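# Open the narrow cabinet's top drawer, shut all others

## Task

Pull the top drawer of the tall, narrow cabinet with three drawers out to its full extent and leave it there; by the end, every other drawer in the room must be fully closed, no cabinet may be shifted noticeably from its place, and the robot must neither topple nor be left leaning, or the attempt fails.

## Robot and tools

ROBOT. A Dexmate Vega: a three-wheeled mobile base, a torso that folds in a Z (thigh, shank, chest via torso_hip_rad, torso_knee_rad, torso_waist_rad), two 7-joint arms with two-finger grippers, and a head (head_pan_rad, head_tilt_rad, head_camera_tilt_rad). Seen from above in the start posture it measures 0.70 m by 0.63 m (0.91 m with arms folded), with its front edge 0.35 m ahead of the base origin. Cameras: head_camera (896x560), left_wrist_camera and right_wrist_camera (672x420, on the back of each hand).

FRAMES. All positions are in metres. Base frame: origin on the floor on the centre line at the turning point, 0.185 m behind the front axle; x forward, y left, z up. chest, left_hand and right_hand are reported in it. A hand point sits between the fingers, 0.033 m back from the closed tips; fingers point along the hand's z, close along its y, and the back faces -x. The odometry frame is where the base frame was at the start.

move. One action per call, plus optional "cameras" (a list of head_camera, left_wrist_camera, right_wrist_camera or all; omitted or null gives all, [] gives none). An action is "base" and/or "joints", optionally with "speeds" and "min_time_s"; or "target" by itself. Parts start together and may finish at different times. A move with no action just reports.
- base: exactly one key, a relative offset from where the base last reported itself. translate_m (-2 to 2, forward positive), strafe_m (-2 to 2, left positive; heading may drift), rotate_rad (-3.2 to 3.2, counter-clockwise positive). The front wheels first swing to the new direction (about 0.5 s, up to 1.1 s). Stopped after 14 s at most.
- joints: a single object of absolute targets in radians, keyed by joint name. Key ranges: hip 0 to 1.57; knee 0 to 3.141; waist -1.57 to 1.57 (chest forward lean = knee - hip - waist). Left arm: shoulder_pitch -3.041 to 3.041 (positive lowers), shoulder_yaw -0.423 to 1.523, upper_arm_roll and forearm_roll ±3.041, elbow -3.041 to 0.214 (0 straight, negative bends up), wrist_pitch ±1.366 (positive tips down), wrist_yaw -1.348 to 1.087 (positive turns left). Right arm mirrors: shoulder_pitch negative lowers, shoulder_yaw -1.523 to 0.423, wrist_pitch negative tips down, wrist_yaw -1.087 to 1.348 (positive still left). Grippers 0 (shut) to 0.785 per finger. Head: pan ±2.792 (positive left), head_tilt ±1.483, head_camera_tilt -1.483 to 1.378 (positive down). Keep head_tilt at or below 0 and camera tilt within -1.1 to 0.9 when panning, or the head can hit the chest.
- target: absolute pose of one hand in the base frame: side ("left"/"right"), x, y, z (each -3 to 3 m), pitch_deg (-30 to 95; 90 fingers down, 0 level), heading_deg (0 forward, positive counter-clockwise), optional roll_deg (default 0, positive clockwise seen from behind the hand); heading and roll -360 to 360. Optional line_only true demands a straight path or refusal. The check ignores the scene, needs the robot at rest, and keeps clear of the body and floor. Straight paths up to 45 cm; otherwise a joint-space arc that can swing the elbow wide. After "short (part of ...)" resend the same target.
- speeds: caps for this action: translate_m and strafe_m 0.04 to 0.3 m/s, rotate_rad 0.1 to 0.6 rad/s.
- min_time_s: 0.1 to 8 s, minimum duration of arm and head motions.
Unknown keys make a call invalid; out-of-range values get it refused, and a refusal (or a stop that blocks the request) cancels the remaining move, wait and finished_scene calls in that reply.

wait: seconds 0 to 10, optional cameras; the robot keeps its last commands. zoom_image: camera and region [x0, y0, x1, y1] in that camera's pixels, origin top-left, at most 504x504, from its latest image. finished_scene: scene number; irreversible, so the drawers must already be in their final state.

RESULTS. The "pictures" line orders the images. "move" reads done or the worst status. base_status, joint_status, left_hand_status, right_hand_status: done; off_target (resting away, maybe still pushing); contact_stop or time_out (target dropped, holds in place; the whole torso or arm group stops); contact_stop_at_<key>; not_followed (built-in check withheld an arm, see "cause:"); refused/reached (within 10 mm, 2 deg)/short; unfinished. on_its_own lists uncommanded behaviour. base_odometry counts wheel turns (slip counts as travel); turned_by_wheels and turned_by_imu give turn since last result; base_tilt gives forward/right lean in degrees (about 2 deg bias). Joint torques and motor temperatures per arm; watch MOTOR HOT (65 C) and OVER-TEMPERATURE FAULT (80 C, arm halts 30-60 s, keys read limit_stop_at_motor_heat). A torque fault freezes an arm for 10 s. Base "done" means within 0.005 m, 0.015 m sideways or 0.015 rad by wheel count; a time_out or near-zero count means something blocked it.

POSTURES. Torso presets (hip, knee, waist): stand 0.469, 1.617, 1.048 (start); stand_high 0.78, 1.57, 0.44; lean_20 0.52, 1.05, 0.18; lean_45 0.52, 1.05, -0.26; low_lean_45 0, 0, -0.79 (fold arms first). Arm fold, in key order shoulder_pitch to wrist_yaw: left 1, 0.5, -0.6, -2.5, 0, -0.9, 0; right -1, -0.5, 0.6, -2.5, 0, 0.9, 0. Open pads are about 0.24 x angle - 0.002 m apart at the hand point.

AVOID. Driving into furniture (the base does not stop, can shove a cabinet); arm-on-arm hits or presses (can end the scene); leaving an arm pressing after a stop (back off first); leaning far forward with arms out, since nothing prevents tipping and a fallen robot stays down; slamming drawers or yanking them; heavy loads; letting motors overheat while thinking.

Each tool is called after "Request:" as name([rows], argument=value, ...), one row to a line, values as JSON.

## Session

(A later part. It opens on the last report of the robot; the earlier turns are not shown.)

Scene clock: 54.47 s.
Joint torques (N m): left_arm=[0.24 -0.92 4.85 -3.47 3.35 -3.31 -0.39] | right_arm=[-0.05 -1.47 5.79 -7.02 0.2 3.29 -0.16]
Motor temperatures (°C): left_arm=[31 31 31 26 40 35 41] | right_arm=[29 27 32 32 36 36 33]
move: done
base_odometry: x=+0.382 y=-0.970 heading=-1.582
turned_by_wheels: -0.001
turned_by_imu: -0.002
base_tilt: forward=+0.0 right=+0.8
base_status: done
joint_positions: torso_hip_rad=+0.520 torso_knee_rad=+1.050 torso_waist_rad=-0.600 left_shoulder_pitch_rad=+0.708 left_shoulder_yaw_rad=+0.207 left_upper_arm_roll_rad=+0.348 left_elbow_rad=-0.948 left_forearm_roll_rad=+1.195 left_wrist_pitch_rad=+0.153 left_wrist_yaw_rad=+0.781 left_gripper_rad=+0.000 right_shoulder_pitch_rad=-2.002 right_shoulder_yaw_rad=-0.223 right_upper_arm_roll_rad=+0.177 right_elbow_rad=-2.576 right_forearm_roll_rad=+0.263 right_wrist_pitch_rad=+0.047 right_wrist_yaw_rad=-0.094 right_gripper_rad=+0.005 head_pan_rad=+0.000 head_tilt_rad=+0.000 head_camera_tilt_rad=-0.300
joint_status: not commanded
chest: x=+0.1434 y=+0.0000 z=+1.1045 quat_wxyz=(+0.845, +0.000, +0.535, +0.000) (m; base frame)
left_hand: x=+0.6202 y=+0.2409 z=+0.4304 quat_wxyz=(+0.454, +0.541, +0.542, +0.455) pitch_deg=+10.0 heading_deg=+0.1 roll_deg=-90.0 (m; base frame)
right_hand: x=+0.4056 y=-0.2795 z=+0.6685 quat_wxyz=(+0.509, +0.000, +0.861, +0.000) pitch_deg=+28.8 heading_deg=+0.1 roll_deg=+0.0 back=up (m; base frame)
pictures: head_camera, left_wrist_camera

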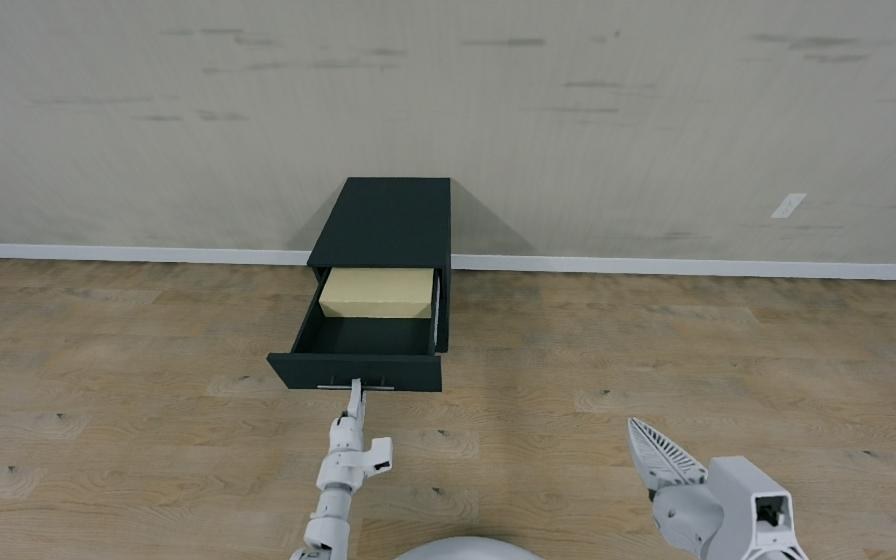

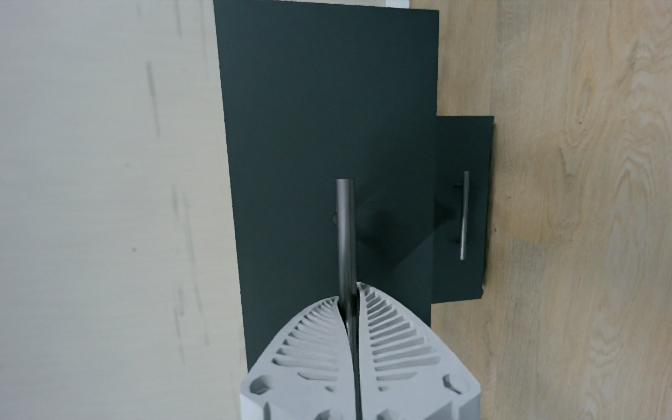

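Request:
move(base={"translate_m":-0.05}, speeds={"translate_m":0.04}, cameras=["left_wrist_camera"])

Request:
move(base={"translate_m":-0.03}, speeds={"translate_m":0.04}, cameras=["head_camera","left_wrist_camera"])

Scene clock: 56.80 s.
Joint torques (N m): left_arm=[0.9 -2.14 3.94 -4.27 3.15 -3.17 -0.13] | right_arm=[-0.34 -1.84 5.5 -7.63 0.15 2.28 -0.4]
Motor temperatures (°C): left_arm=[31 31 31 26 40 35 41] | right_arm=[29 27 32 32 36 36 33]
move: done
base_odometry: x=+0.383 y=-0.920 heading=-1.583
turned_by_wheels: -0.001
turned_by_imu: +0.000
base_tilt: forward=+0.1 right=+0.8
base_status: done
joint_positions: torso_hip_rad=+0.520 torso_knee_rad=+1.050 torso_waist_rad=-0.600 left_shoulder_pitch_rad=+0.708 left_shoulder_yaw_rad=+0.207 left_upper_arm_roll_rad=+0.348 left_elbow_rad=-0.949 left_forearm_roll_rad=+1.195 left_wrist_pitch_rad=+0.153 left_wrist_yaw_rad=+0.781 left_gripper_rad=+0.000 right_shoulder_pitch_rad=-2.002 right_shoulder_yaw_rad=-0.223 right_upper_arm_roll_rad=+0.177 right_elbow_rad=-2.576 right_forearm_roll_rad=+0.263 right_wrist_pitch_rad=+0.047 right_wrist_yaw_rad=-0.094 right_gripper_rad=+0.005 head_pan_rad=+0.000 head_tilt_rad=+0.000 head_camera_tilt_rad=-0.300
joint_status: not commanded
chest: x=+0.1434 y=+0.0000 z=+1.1045 quat_wxyz=(+0.845, +0.000, +0.535, +0.000) (m; base frame)
left_hand: x=+0.6202 y=+0.2408 z=+0.4304 quat_wxyz=(+0.454, +0.541, +0.542, +0.455) pitch_deg=+10.0 heading_deg=+0.1 roll_deg=-90.0 (m; base frame)
right_hand: x=+0.4056 y=-0.2795 z=+0.6685 quat_wxyz=(+0.509, +0.000, +0.861, +0.000) pitch_deg=+28.8 heading_deg=+0.1 roll_deg=+0.0 back=up (m; base frame)
pictures: left_wrist_camera

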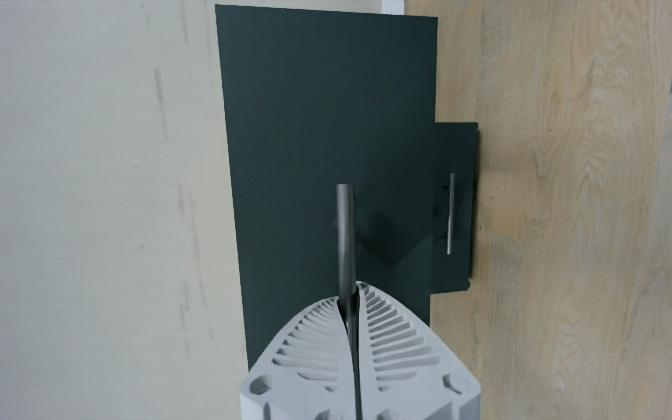

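Scene clock: 58.27 s.
Joint torques (N m): left_arm=[-3.25 -2.55 0.59 -5.14 0.41 -0.93 0.83] | right_arm=[0.93 -2.21 6.21 -7.19 0.26 2.41 -0.03]
Motor temperatures (°C): left_arm=[31 31 31 26 40 35 41] | right_arm=[29 27 32 32 36 36 33]
move: done
base_odometry: x=+0.384 y=-0.890 heading=-1.584
turned_by_wheels: -0.001
turned_by_imu: -0.001
base_tilt: forward=+0.0 right=+0.8
base_status: done
joint_positions: torso_hip_rad=+0.520 torso_knee_rad=+1.050 torso_waist_rad=-0.600 left_shoulder_pitch_rad=+0.708 left_shoulder_yaw_rad=+0.207 left_upper_arm_roll_rad=+0.348 left_elbow_rad=-0.948 left_forearm_roll_rad=+1.196 left_wrist_pitch_rad=+0.152 left_wrist_yaw_rad=+0.781 left_gripper_rad=+0.000 right_shoulder_pitch_rad=-2.002 right_shoulder_yaw_rad=-0.223 right_upper_arm_roll_rad=+0.177 right_elbow_rad=-2.576 right_forearm_roll_rad=+0.263 right_wrist_pitch_rad=+0.047 right_wrist_yaw_rad=-0.094 right_gripper_rad=+0.005 head_pan_rad=+0.000 head_tilt_rad=+0.000 head_camera_tilt_rad=-0.300
joint_status: not commanded
chest: x=+0.1434 y=+0.0000 z=+1.1044 quat_wxyz=(+0.845, +0.000, +0.535, +0.000) (m; base frame)
left_hand: x=+0.6201 y=+0.2402 z=+0.4301 quat_wxyz=(+0.454, +0.542, +0.542, +0.455) pitch_deg=+10.0 heading_deg=+0.0 roll_deg=-90.0 (m; base frame)
right_hand: x=+0.4056 y=-0.2795 z=+0.6685 quat_wxyz=(+0.509, +0.000, +0.861, +0.000) pitch_deg=+28.8 heading_deg=+0.1 roll_deg=+0.0 back=up (m; base frame)
pictures: head_camera, left_wrist_camera

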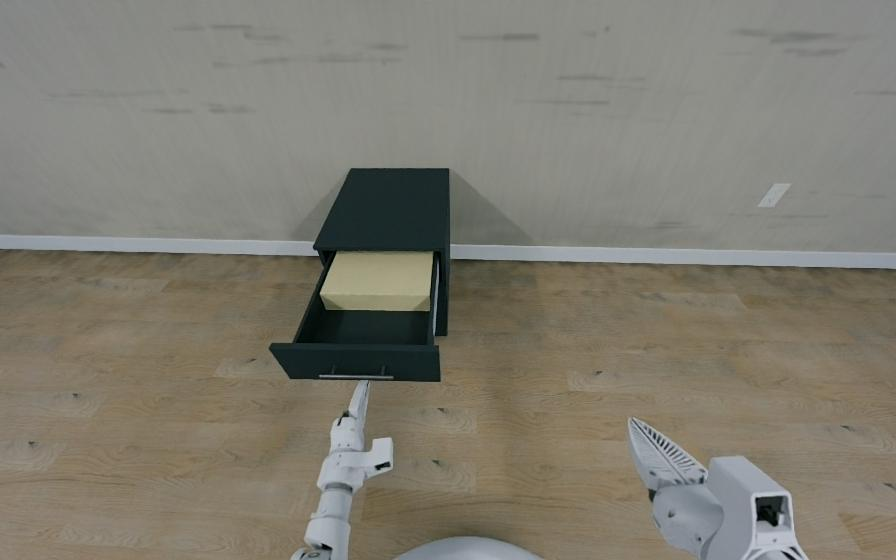

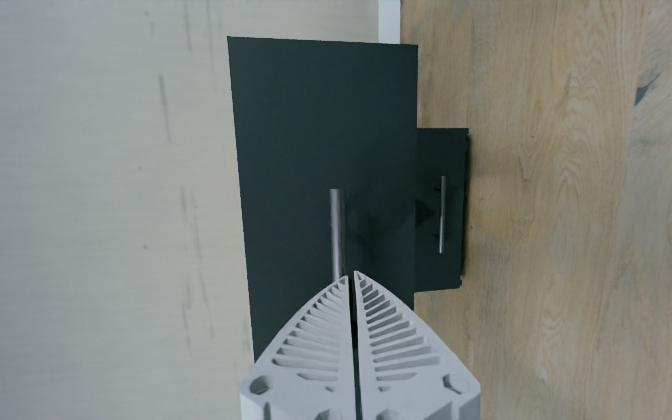

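Request:
move(joints={"left_gripper_rad":0.3}, cameras=[])

Request:
move(base={"translate_m":0.025}, speeds={"translate_m":0.05}, cameras=[])

Request:
move(joints={"left_gripper_rad":0.0}, cameras=["head_camera","left_wrist_camera"])

Request:
move(base={"translate_m":-0.035}, speeds={"translate_m":0.04}, cameras=["head_camera","left_wrist_camera"])

Scene clock: 59.40 s.
Joint torques (N m): left_arm=[-1.39 -2.42 0.52 -3.29 0.48 -0.79 0.87] | right_arm=[0.17 -2.46 5.52 -7.26 0.18 2.3 -0.44]
Motor temperatures (°C): left_arm=[31 31 31 26 40 35 41] | right_arm=[29 27 32 32 36 36 33]
move: done
base_odometry: x=+0.384 y=-0.890 heading=-1.584
turned_by_wheels: +0.000
turned_by_imu: +0.000
base_tilt: forward=+0.0 right=+0.8
base_status: not commanded
joint_positions: torso_hip_rad=+0.520 torso_knee_rad=+1.050 torso_waist_rad=-0.600 left_shoulder_pitch_rad=+0.708 left_shoulder_yaw_rad=+0.207 left_upper_arm_roll_rad=+0.348 left_elbow_rad=-0.948 left_forearm_roll_rad=+1.196 left_wrist_pitch_rad=+0.152 left_wrist_yaw_rad=+0.780 left_gripper_rad=+0.300 right_shoulder_pitch_rad=-2.002 right_shoulder_yaw_rad=-0.223 right_upper_arm_roll_rad=+0.177 right_elbow_rad=-2.576 right_forearm_roll_rad=+0.263 right_wrist_pitch_rad=+0.047 right_wrist_yaw_rad=-0.094 right_gripper_rad=+0.005 head_pan_rad=+0.000 head_tilt_rad=+0.000 head_camera_tilt_rad=-0.300
joint_status: all done
chest: x=+0.1435 y=+0.0000 z=+1.1044 quat_wxyz=(+0.845, +0.000, +0.535, +0.000) (m; base frame)
left_hand: x=+0.6201 y=+0.2402 z=+0.4301 quat_wxyz=(+0.454, +0.542, +0.542, +0.455) pitch_deg=+10.0 heading_deg=+0.0 roll_deg=-90.0 (m; base frame)
right_hand: x=+0.4056 y=-0.2795 z=+0.6685 quat_wxyz=(+0.509, +0.000, +0.861, +0.000) pitch_deg=+28.8 heading_deg=+0.1 roll_deg=+0.0 back=up (m; base frame)
pictures: none
No camera images: "cameras" was empty.

Scene clock: 60.73 s.
Joint torques (N m): left_arm=[-2.06 -1.85 0.02 -4.92 0.72 0.61 0.74] | right_arm=[0 -2.36 5.98 -7.41 0.38 2.61 -0.32]
Motor temperatures (°C): left_arm=[31 31 31 26 40 35 41] | right_arm=[29 27 32 32 36 36 33]
move: done
base_odometry: x=+0.383 y=-0.915 heading=-1.584
turned_by_wheels: -0.001
turned_by_imu: +0.000
base_tilt: forward=+0.0 right=+0.8
base_status: done
joint_positions: torso_hip_rad=+0.520 torso_knee_rad=+1.050 torso_waist_rad=-0.600 left_shoulder_pitch_rad=+0.708 left_shoulder_yaw_rad=+0.207 left_upper_arm_roll_rad=+0.348 left_elbow_rad=-0.948 left_forearm_roll_rad=+1.196 left_wrist_pitch_rad=+0.152 left_wrist_yaw_rad=+0.780 left_gripper_rad=+0.300 right_shoulder_pitch_rad=-2.002 right_shoulder_yaw_rad=-0.223 right_upper_arm_roll_rad=+0.177 right_elbow_rad=-2.576 right_forearm_roll_rad=+0.263 right_wrist_pitch_rad=+0.047 right_wrist_yaw_rad=-0.094 right_gripper_rad=+0.005 head_pan_rad=+0.000 head_tilt_rad=+0.000 head_camera_tilt_rad=-0.300
joint_status: not commanded
chest: x=+0.1435 y=+0.0000 z=+1.1044 quat_wxyz=(+0.845, +0.000, +0.535, +0.000) (m; base frame)
left_hand: x=+0.6200 y=+0.2402 z=+0.4300 quat_wxyz=(+0.454, +0.542, +0.542, +0.455) pitch_deg=+10.0 heading_deg=+0.0 roll_deg=-90.0 (m; base frame)
right_hand: x=+0.4057 y=-0.2795 z=+0.6684 quat_wxyz=(+0.509, +0.000, +0.861, +0.000) pitch_deg=+28.8 heading_deg=+0.1 roll_deg=+0.0 back=up (m; base frame)
pictures: none
No camera images: "cameras" was empty.

Scene clock: 61.57 s.
Joint torques (N m): left_arm=[-3.01 0.11 0.16 -1.07 0.3 -0.09 -0.03] | right_arm=[0.28 -2.49 5.79 -6.62 0.18 3 -0.39]
Motor temperatures (°C): left_arm=[31 31 31 26 40 35 41] | right_arm=[29 27 32 32 36 36 33]
move: done
base_odometry: x=+0.383 y=-0.915 heading=-1.585
turned_by_wheels: +0.000
turned_by_imu: +0.000
base_tilt: forward=+0.0 right=+0.7
base_status: not commanded
joint_positions: torso_hip_rad=+0.520 torso_knee_rad=+1.050 torso_waist_rad=-0.600 left_shoulder_pitch_rad=+0.708 left_shoulder_yaw_rad=+0.207 left_upper_arm_roll_rad=+0.348 left_elbow_rad=-0.949 left_forearm_roll_rad=+1.196 left_wrist_pitch_rad=+0.152 left_wrist_yaw_rad=+0.781 left_gripper_rad=+0.000 right_shoulder_pitch_rad=-2.002 right_shoulder_yaw_rad=-0.223 right_upper_arm_roll_rad=+0.177 right_elbow_rad=-2.576 right_forearm_roll_rad=+0.263 right_wrist_pitch_rad=+0.047 right_wrist_yaw_rad=-0.094 right_gripper_rad=+0.005 head_pan_rad=+0.000 head_tilt_rad=+0.000 head_camera_tilt_rad=-0.300
joint_status: all done
chest: x=+0.1435 y=+0.0000 z=+1.1044 quat_wxyz=(+0.845, +0.000, +0.535, +0.000) (m; base frame)
left_hand: x=+0.6202 y=+0.2402 z=+0.4303 quat_wxyz=(+0.455, +0.542, +0.542, +0.455) pitch_deg=+10.0 heading_deg=+0.0 roll_deg=-90.0 (m; base frame)
right_hand: x=+0.4057 y=-0.2795 z=+0.6684 quat_wxyz=(+0.509, +0.000, +0.861, +0.000) pitch_deg=+28.8 heading_deg=+0.1 roll_deg=+0.0 back=up (m; base frame)
pictures: head_camera, left_wrist_camera

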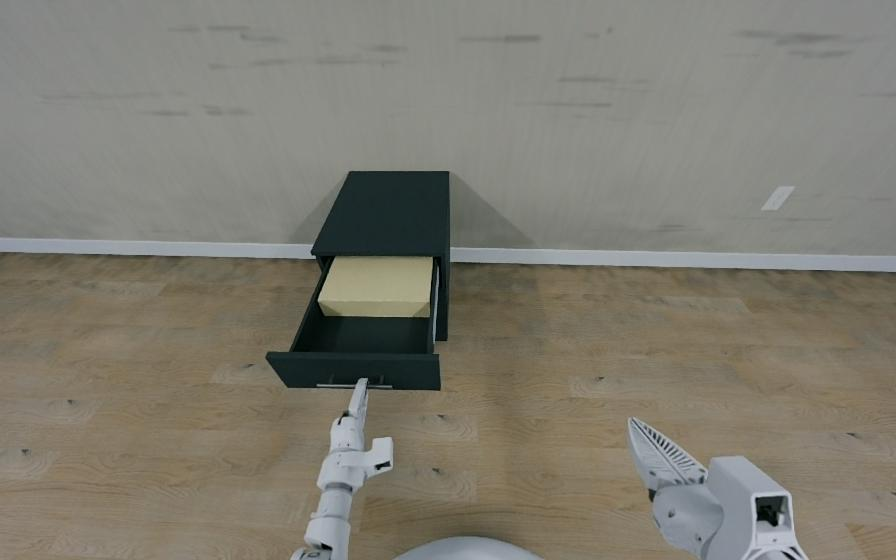

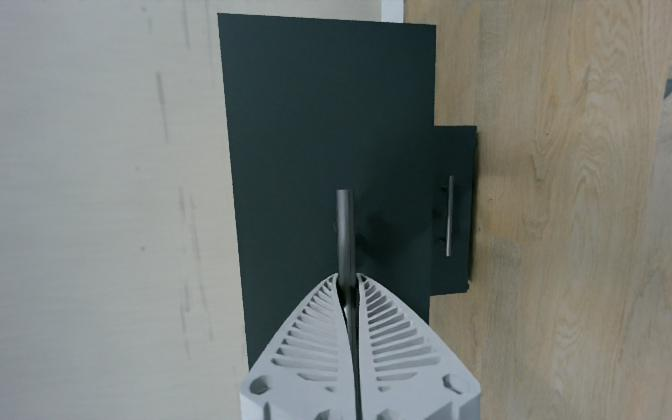

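Scene clock: 63.33 s.
Joint torques (N m): left_arm=[-2.54 -1.75 0.47 -4.04 -0.03 -0.42 0.89] | right_arm=[-0.26 -1.91 5.54 -6.69 0.14 2.24 -0.12]
Motor temperatures (°C): left_arm=[31 31 31 26 40 35 41] | right_arm=[29 27 32 32 36 36 33]
move: done
base_odometry: x=+0.384 y=-0.880 heading=-1.585
turned_by_wheels: -0.001
turned_by_imu: -0.001
base_tilt: forward=+0.0 right=+0.8
base_status: done
joint_positions: torso_hip_rad=+0.520 torso_knee_rad=+1.050 torso_waist_rad=-0.600 left_shoulder_pitch_rad=+0.708 left_shoulder_yaw_rad=+0.207 left_upper_arm_roll_rad=+0.348 left_elbow_rad=-0.948 left_forearm_roll_rad=+1.196 left_wrist_pitch_rad=+0.152 left_wrist_yaw_rad=+0.780 left_gripper_rad=+0.000 right_shoulder_pitch_rad=-2.002 right_shoulder_yaw_rad=-0.223 right_upper_arm_roll_rad=+0.177 right_elbow_rad=-2.576 right_forearm_roll_rad=+0.263 right_wrist_pitch_rad=+0.047 right_wrist_yaw_rad=-0.094 right_gripper_rad=+0.005 head_pan_rad=+0.000 head_tilt_rad=+0.000 head_camera_tilt_rad=-0.300
joint_status: not commanded
chest: x=+0.1435 y=+0.0000 z=+1.1044 quat_wxyz=(+0.845, +0.000, +0.535, +0.000) (m; base frame)
left_hand: x=+0.6201 y=+0.2402 z=+0.4301 quat_wxyz=(+0.454, +0.542, +0.542, +0.455) pitch_deg=+10.0 heading_deg=+0.0 roll_deg=-90.0 (m; base frame)
right_hand: x=+0.4056 y=-0.2795 z=+0.6684 quat_wxyz=(+0.509, +0.000, +0.861, +0.000) pitch_deg=+28.8 heading_deg=+0.1 roll_deg=+0.0 back=up (m; base frame)
pictures: head_camera, left_wrist_camera

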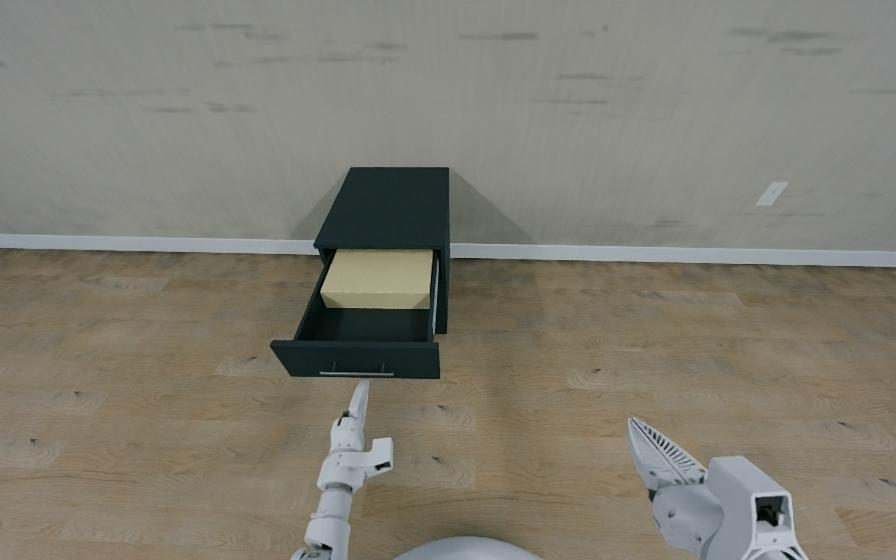

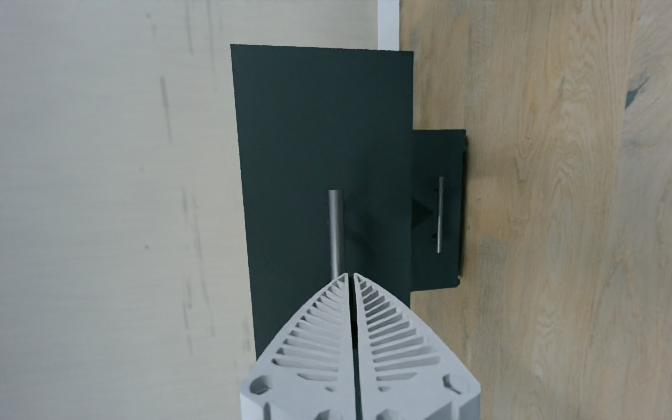

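Request:
move(base={"translate_m":-0.15}, joints={"head_pan_rad":1.3,"head_camera_tilt_rad":-0.1}, cameras=["head_camera"])

Request:
move(joints={"head_pan_rad":-1.3}, cameras=["head_camera"])

Scene clock: 65.80 s.
Joint torques (N m): left_arm=[-3.95 -1.83 -0.25 -3.42 0.17 -0.68 1.09] | right_arm=[0.64 -1.9 5.93 -8.14 0.33 3.34 -0.24]
Motor temperatures (°C): left_arm=[31 31 31 26 40 35 41] | right_arm=[29 27 33 32 36 36 33]
move: done
base_odometry: x=+0.386 y=-0.730 heading=-1.586
turned_by_wheels: -0.001
turned_by_imu: +0.000
base_tilt: forward=+0.1 right=+0.8
base_status: done
joint_positions: torso_hip_rad=+0.520 torso_knee_rad=+1.050 torso_waist_rad=-0.600 left_shoulder_pitch_rad=+0.708 left_shoulder_yaw_rad=+0.207 left_upper_arm_roll_rad=+0.348 left_elbow_rad=-0.948 left_forearm_roll_rad=+1.196 left_wrist_pitch_rad=+0.152 left_wrist_yaw_rad=+0.780 left_gripper_rad=+0.000 right_shoulder_pitch_rad=-2.002 right_shoulder_yaw_rad=-0.223 right_upper_arm_roll_rad=+0.177 right_elbow_rad=-2.576 right_forearm_roll_rad=+0.263 right_wrist_pitch_rad=+0.047 right_wrist_yaw_rad=-0.094 right_gripper_rad=+0.005 head_pan_rad=+1.300 head_tilt_rad=+0.000 head_camera_tilt_rad=-0.100
joint_status: all done
chest: x=+0.1435 y=+0.0000 z=+1.1044 quat_wxyz=(+0.845, +0.000, +0.535, +0.000) (m; base frame)
left_hand: x=+0.6200 y=+0.2402 z=+0.4300 quat_wxyz=(+0.454, +0.542, +0.542, +0.455) pitch_deg=+10.0 heading_deg=+0.0 roll_deg=-90.0 (m; base frame)
right_hand: x=+0.4056 y=-0.2795 z=+0.6684 quat_wxyz=(+0.509, +0.000, +0.861, +0.000) pitch_deg=+28.8 heading_deg=+0.1 roll_deg=+0.0 back=up (m; base frame)
pictures: head_camera

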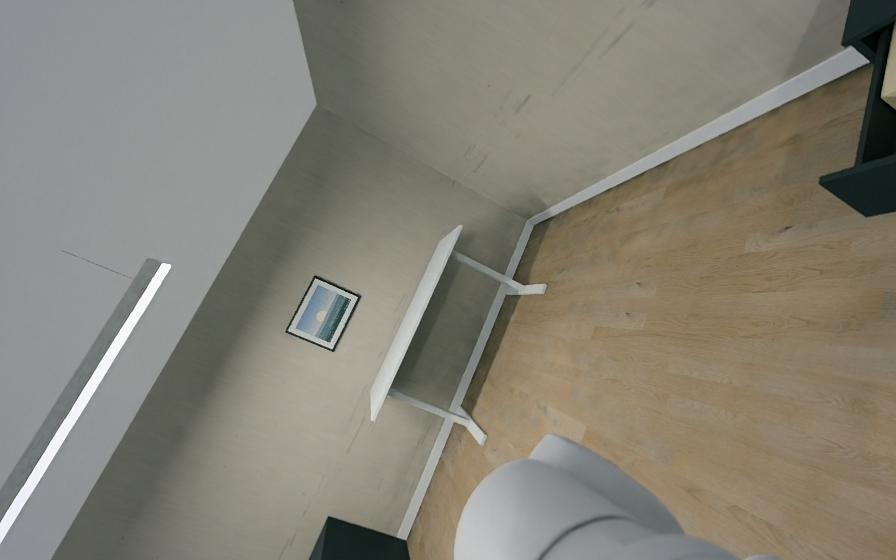

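Scene clock: 68.20 s.
Joint torques (N m): left_arm=[-2.46 -0.77 0.09 -1.5 0.18 -0.06 0.89] | right_arm=[1.12 -3.41 6.46 -7.12 0.17 2.72 -0.16]
Motor temperatures (°C): left_arm=[31 31 31 26 40 35 41] | right_arm=[29 27 33 32 36 36 33]
move: done
base_odometry: x=+0.386 y=-0.730 heading=-1.586
turned_by_wheels: +0.000
turned_by_imu: +0.000
base_tilt: forward=+0.1 right=+0.7
base_status: not commanded
joint_positions: torso_hip_rad=+0.520 torso_knee_rad=+1.050 torso_waist_rad=-0.600 left_shoulder_pitch_rad=+0.708 left_shoulder_yaw_rad=+0.207 left_upper_arm_roll_rad=+0.348 left_elbow_rad=-0.948 left_forearm_roll_rad=+1.196 left_wrist_pitch_rad=+0.152 left_wrist_yaw_rad=+0.780 left_gripper_rad=+0.000 right_shoulder_pitch_rad=-2.002 right_shoulder_yaw_rad=-0.223 right_upper_arm_roll_rad=+0.177 right_elbow_rad=-2.576 right_forearm_roll_rad=+0.263 right_wrist_pitch_rad=+0.047 right_wrist_yaw_rad=-0.094 right_gripper_rad=+0.005 head_pan_rad=-1.300 head_tilt_rad=+0.000 head_camera_tilt_rad=-0.100
joint_status: all done
chest: x=+0.1435 y=+0.0000 z=+1.1044 quat_wxyz=(+0.845, +0.000, +0.535, +0.000) (m; base frame)
left_hand: x=+0.6200 y=+0.2402 z=+0.4300 quat_wxyz=(+0.454, +0.542, +0.542, +0.455) pitch_deg=+10.0 heading_deg=+0.0 roll_deg=-90.0 (m; base frame)
right_hand: x=+0.4056 y=-0.2795 z=+0.6684 quat_wxyz=(+0.509, +0.000, +0.861, +0.000) pitch_deg=+28.8 heading_deg=+0.1 roll_deg=+0.0 back=up (m; base frame)
pictures: head_camera

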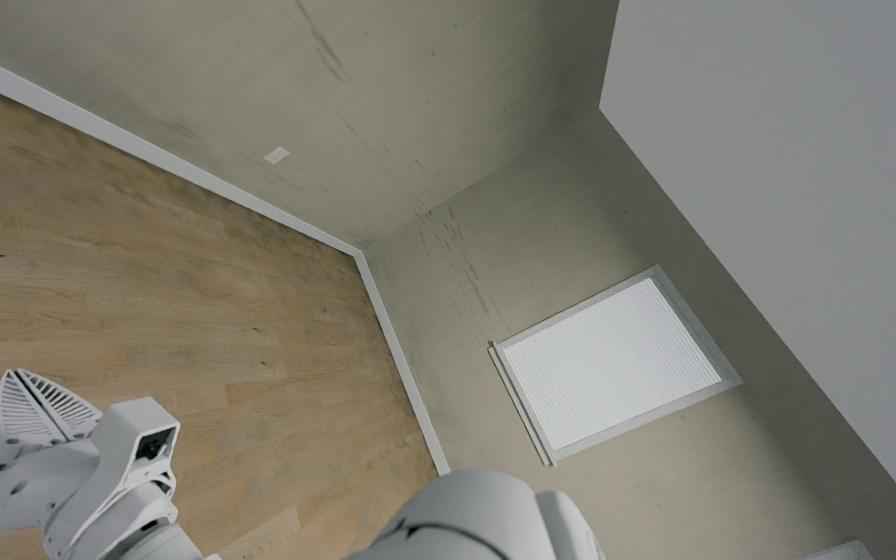

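Request:
move(base={"rotate_rad":2.2}, joints={"head_pan_rad":0,"head_camera_tilt_rad":-0.85}, cameras=["head_camera"])

Scene clock: 73.67 s.
Joint torques (N m): left_arm=[-3.17 -0.98 0.21 -5.28 0.39 -0.27 1.09] | right_arm=[1.11 -3 5.84 -7.35 0.14 2.85 -0.41]
Motor temperatures (°C): left_arm=[31 31 31 26 40 35 41] | right_arm=[29 27 33 32 36 36 33]
move: done
base_odometry: x=+0.385 y=-0.732 heading=+0.621
turned_by_wheels: +2.207
turned_by_imu: +2.192
base_tilt: forward=+0.0 right=+0.8
base_status: done
joint_positions: torso_hip_rad=+0.520 torso_knee_rad=+1.050 torso_waist_rad=-0.600 left_shoulder_pitch_rad=+0.708 left_shoulder_yaw_rad=+0.207 left_upper_arm_roll_rad=+0.348 left_elbow_rad=-0.948 left_forearm_roll_rad=+1.196 left_wrist_pitch_rad=+0.152 left_wrist_yaw_rad=+0.780 left_gripper_rad=+0.000 right_shoulder_pitch_rad=-2.002 right_shoulder_yaw_rad=-0.223 right_upper_arm_roll_rad=+0.177 right_elbow_rad=-2.576 right_forearm_roll_rad=+0.263 right_wrist_pitch_rad=+0.047 right_wrist_yaw_rad=-0.094 right_gripper_rad=+0.005 head_pan_rad=+0.000 head_tilt_rad=+0.000 head_camera_tilt_rad=-0.850
joint_status: all done
chest: x=+0.1435 y=+0.0000 z=+1.1044 quat_wxyz=(+0.845, +0.000, +0.535, +0.000) (m; base frame)
left_hand: x=+0.6200 y=+0.2402 z=+0.4300 quat_wxyz=(+0.454, +0.542, +0.542, +0.455) pitch_deg=+10.0 heading_deg=+0.0 roll_deg=-90.0 (m; base frame)
right_hand: x=+0.4056 y=-0.2795 z=+0.6684 quat_wxyz=(+0.509, +0.000, +0.861, +0.000) pitch_deg=+28.8 heading_deg=+0.1 roll_deg=+0.0 back=up (m; base frame)
pictures: head_camera

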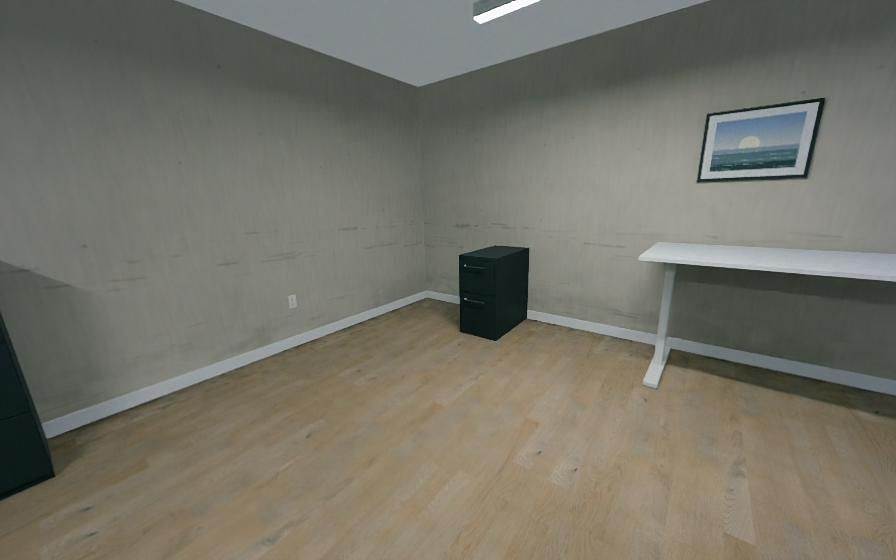

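Two-drawer is shut. Pan left to the wide cabinet.

Request:
move(joints={"head_pan_rad":1.2,"head_camera_tilt_rad":-0.4}, cameras=["head_camera"])

Scene clock: 75.30 s.
Joint torques (N m): left_arm=[-2.66 0.05 0.6 -4.34 0.09 -0.41 1.01] | right_arm=[-0.02 -2.47 5.12 -6.81 0.03 3.23 -0.09]
Motor temperatures (°C): left_arm=[31 31 31 26 40 35 41] | right_arm=[29 27 33 32 36 36 33]
move: done
base_odometry: x=+0.385 y=-0.732 heading=+0.621
turned_by_wheels: +0.000
turned_by_imu: +0.000
base_tilt: forward=+0.0 right=+0.7
base_status: not commanded
joint_positions: torso_hip_rad=+0.520 torso_knee_rad=+1.050 torso_waist_rad=-0.600 left_shoulder_pitch_rad=+0.708 left_shoulder_yaw_rad=+0.207 left_upper_arm_roll_rad=+0.348 left_elbow_rad=-0.948 left_forearm_roll_rad=+1.196 left_wrist_pitch_rad=+0.152 left_wrist_yaw_rad=+0.780 left_gripper_rad=+0.000 right_shoulder_pitch_rad=-2.002 right_shoulder_yaw_rad=-0.223 right_upper_arm_roll_rad=+0.177 right_elbow_rad=-2.576 right_forearm_roll_rad=+0.263 right_wrist_pitch_rad=+0.047 right_wrist_yaw_rad=-0.094 right_gripper_rad=+0.005 head_pan_rad=+1.200 head_tilt_rad=+0.000 head_camera_tilt_rad=-0.400
joint_status: all done
chest: x=+0.1435 y=+0.0000 z=+1.1044 quat_wxyz=(+0.845, +0.000, +0.535, +0.000) (m; base frame)
left_hand: x=+0.6200 y=+0.2402 z=+0.4300 quat_wxyz=(+0.454, +0.542, +0.542, +0.455) pitch_deg=+10.0 heading_deg=+0.0 roll_deg=-90.0 (m; base frame)
right_hand: x=+0.4056 y=-0.2795 z=+0.6684 quat_wxyz=(+0.509, +0.000, +0.861, +0.000) pitch_deg=+28.8 heading_deg=+0.1 roll_deg=+0.0 back=up (m; base frame)
pictures: head_camera

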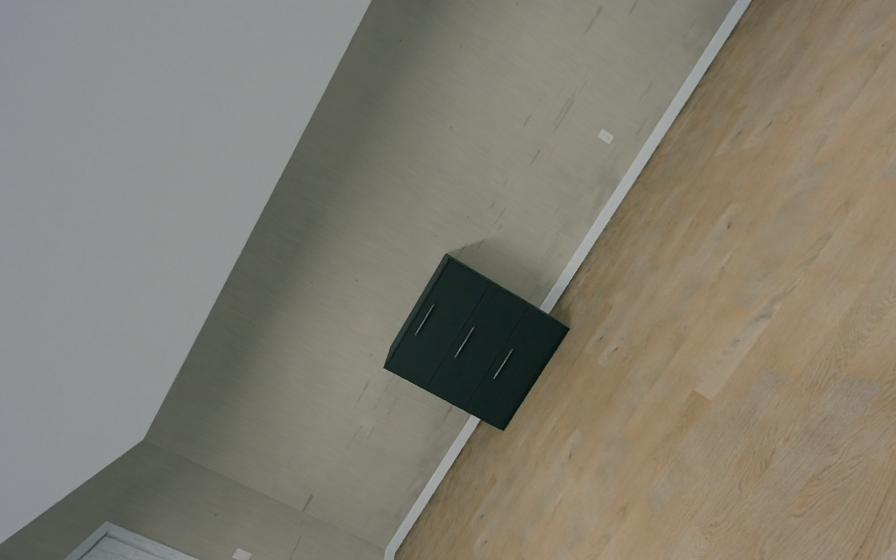

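All shut.

Request:
finished_scene(scene=3)

The scene is finished: the task was done.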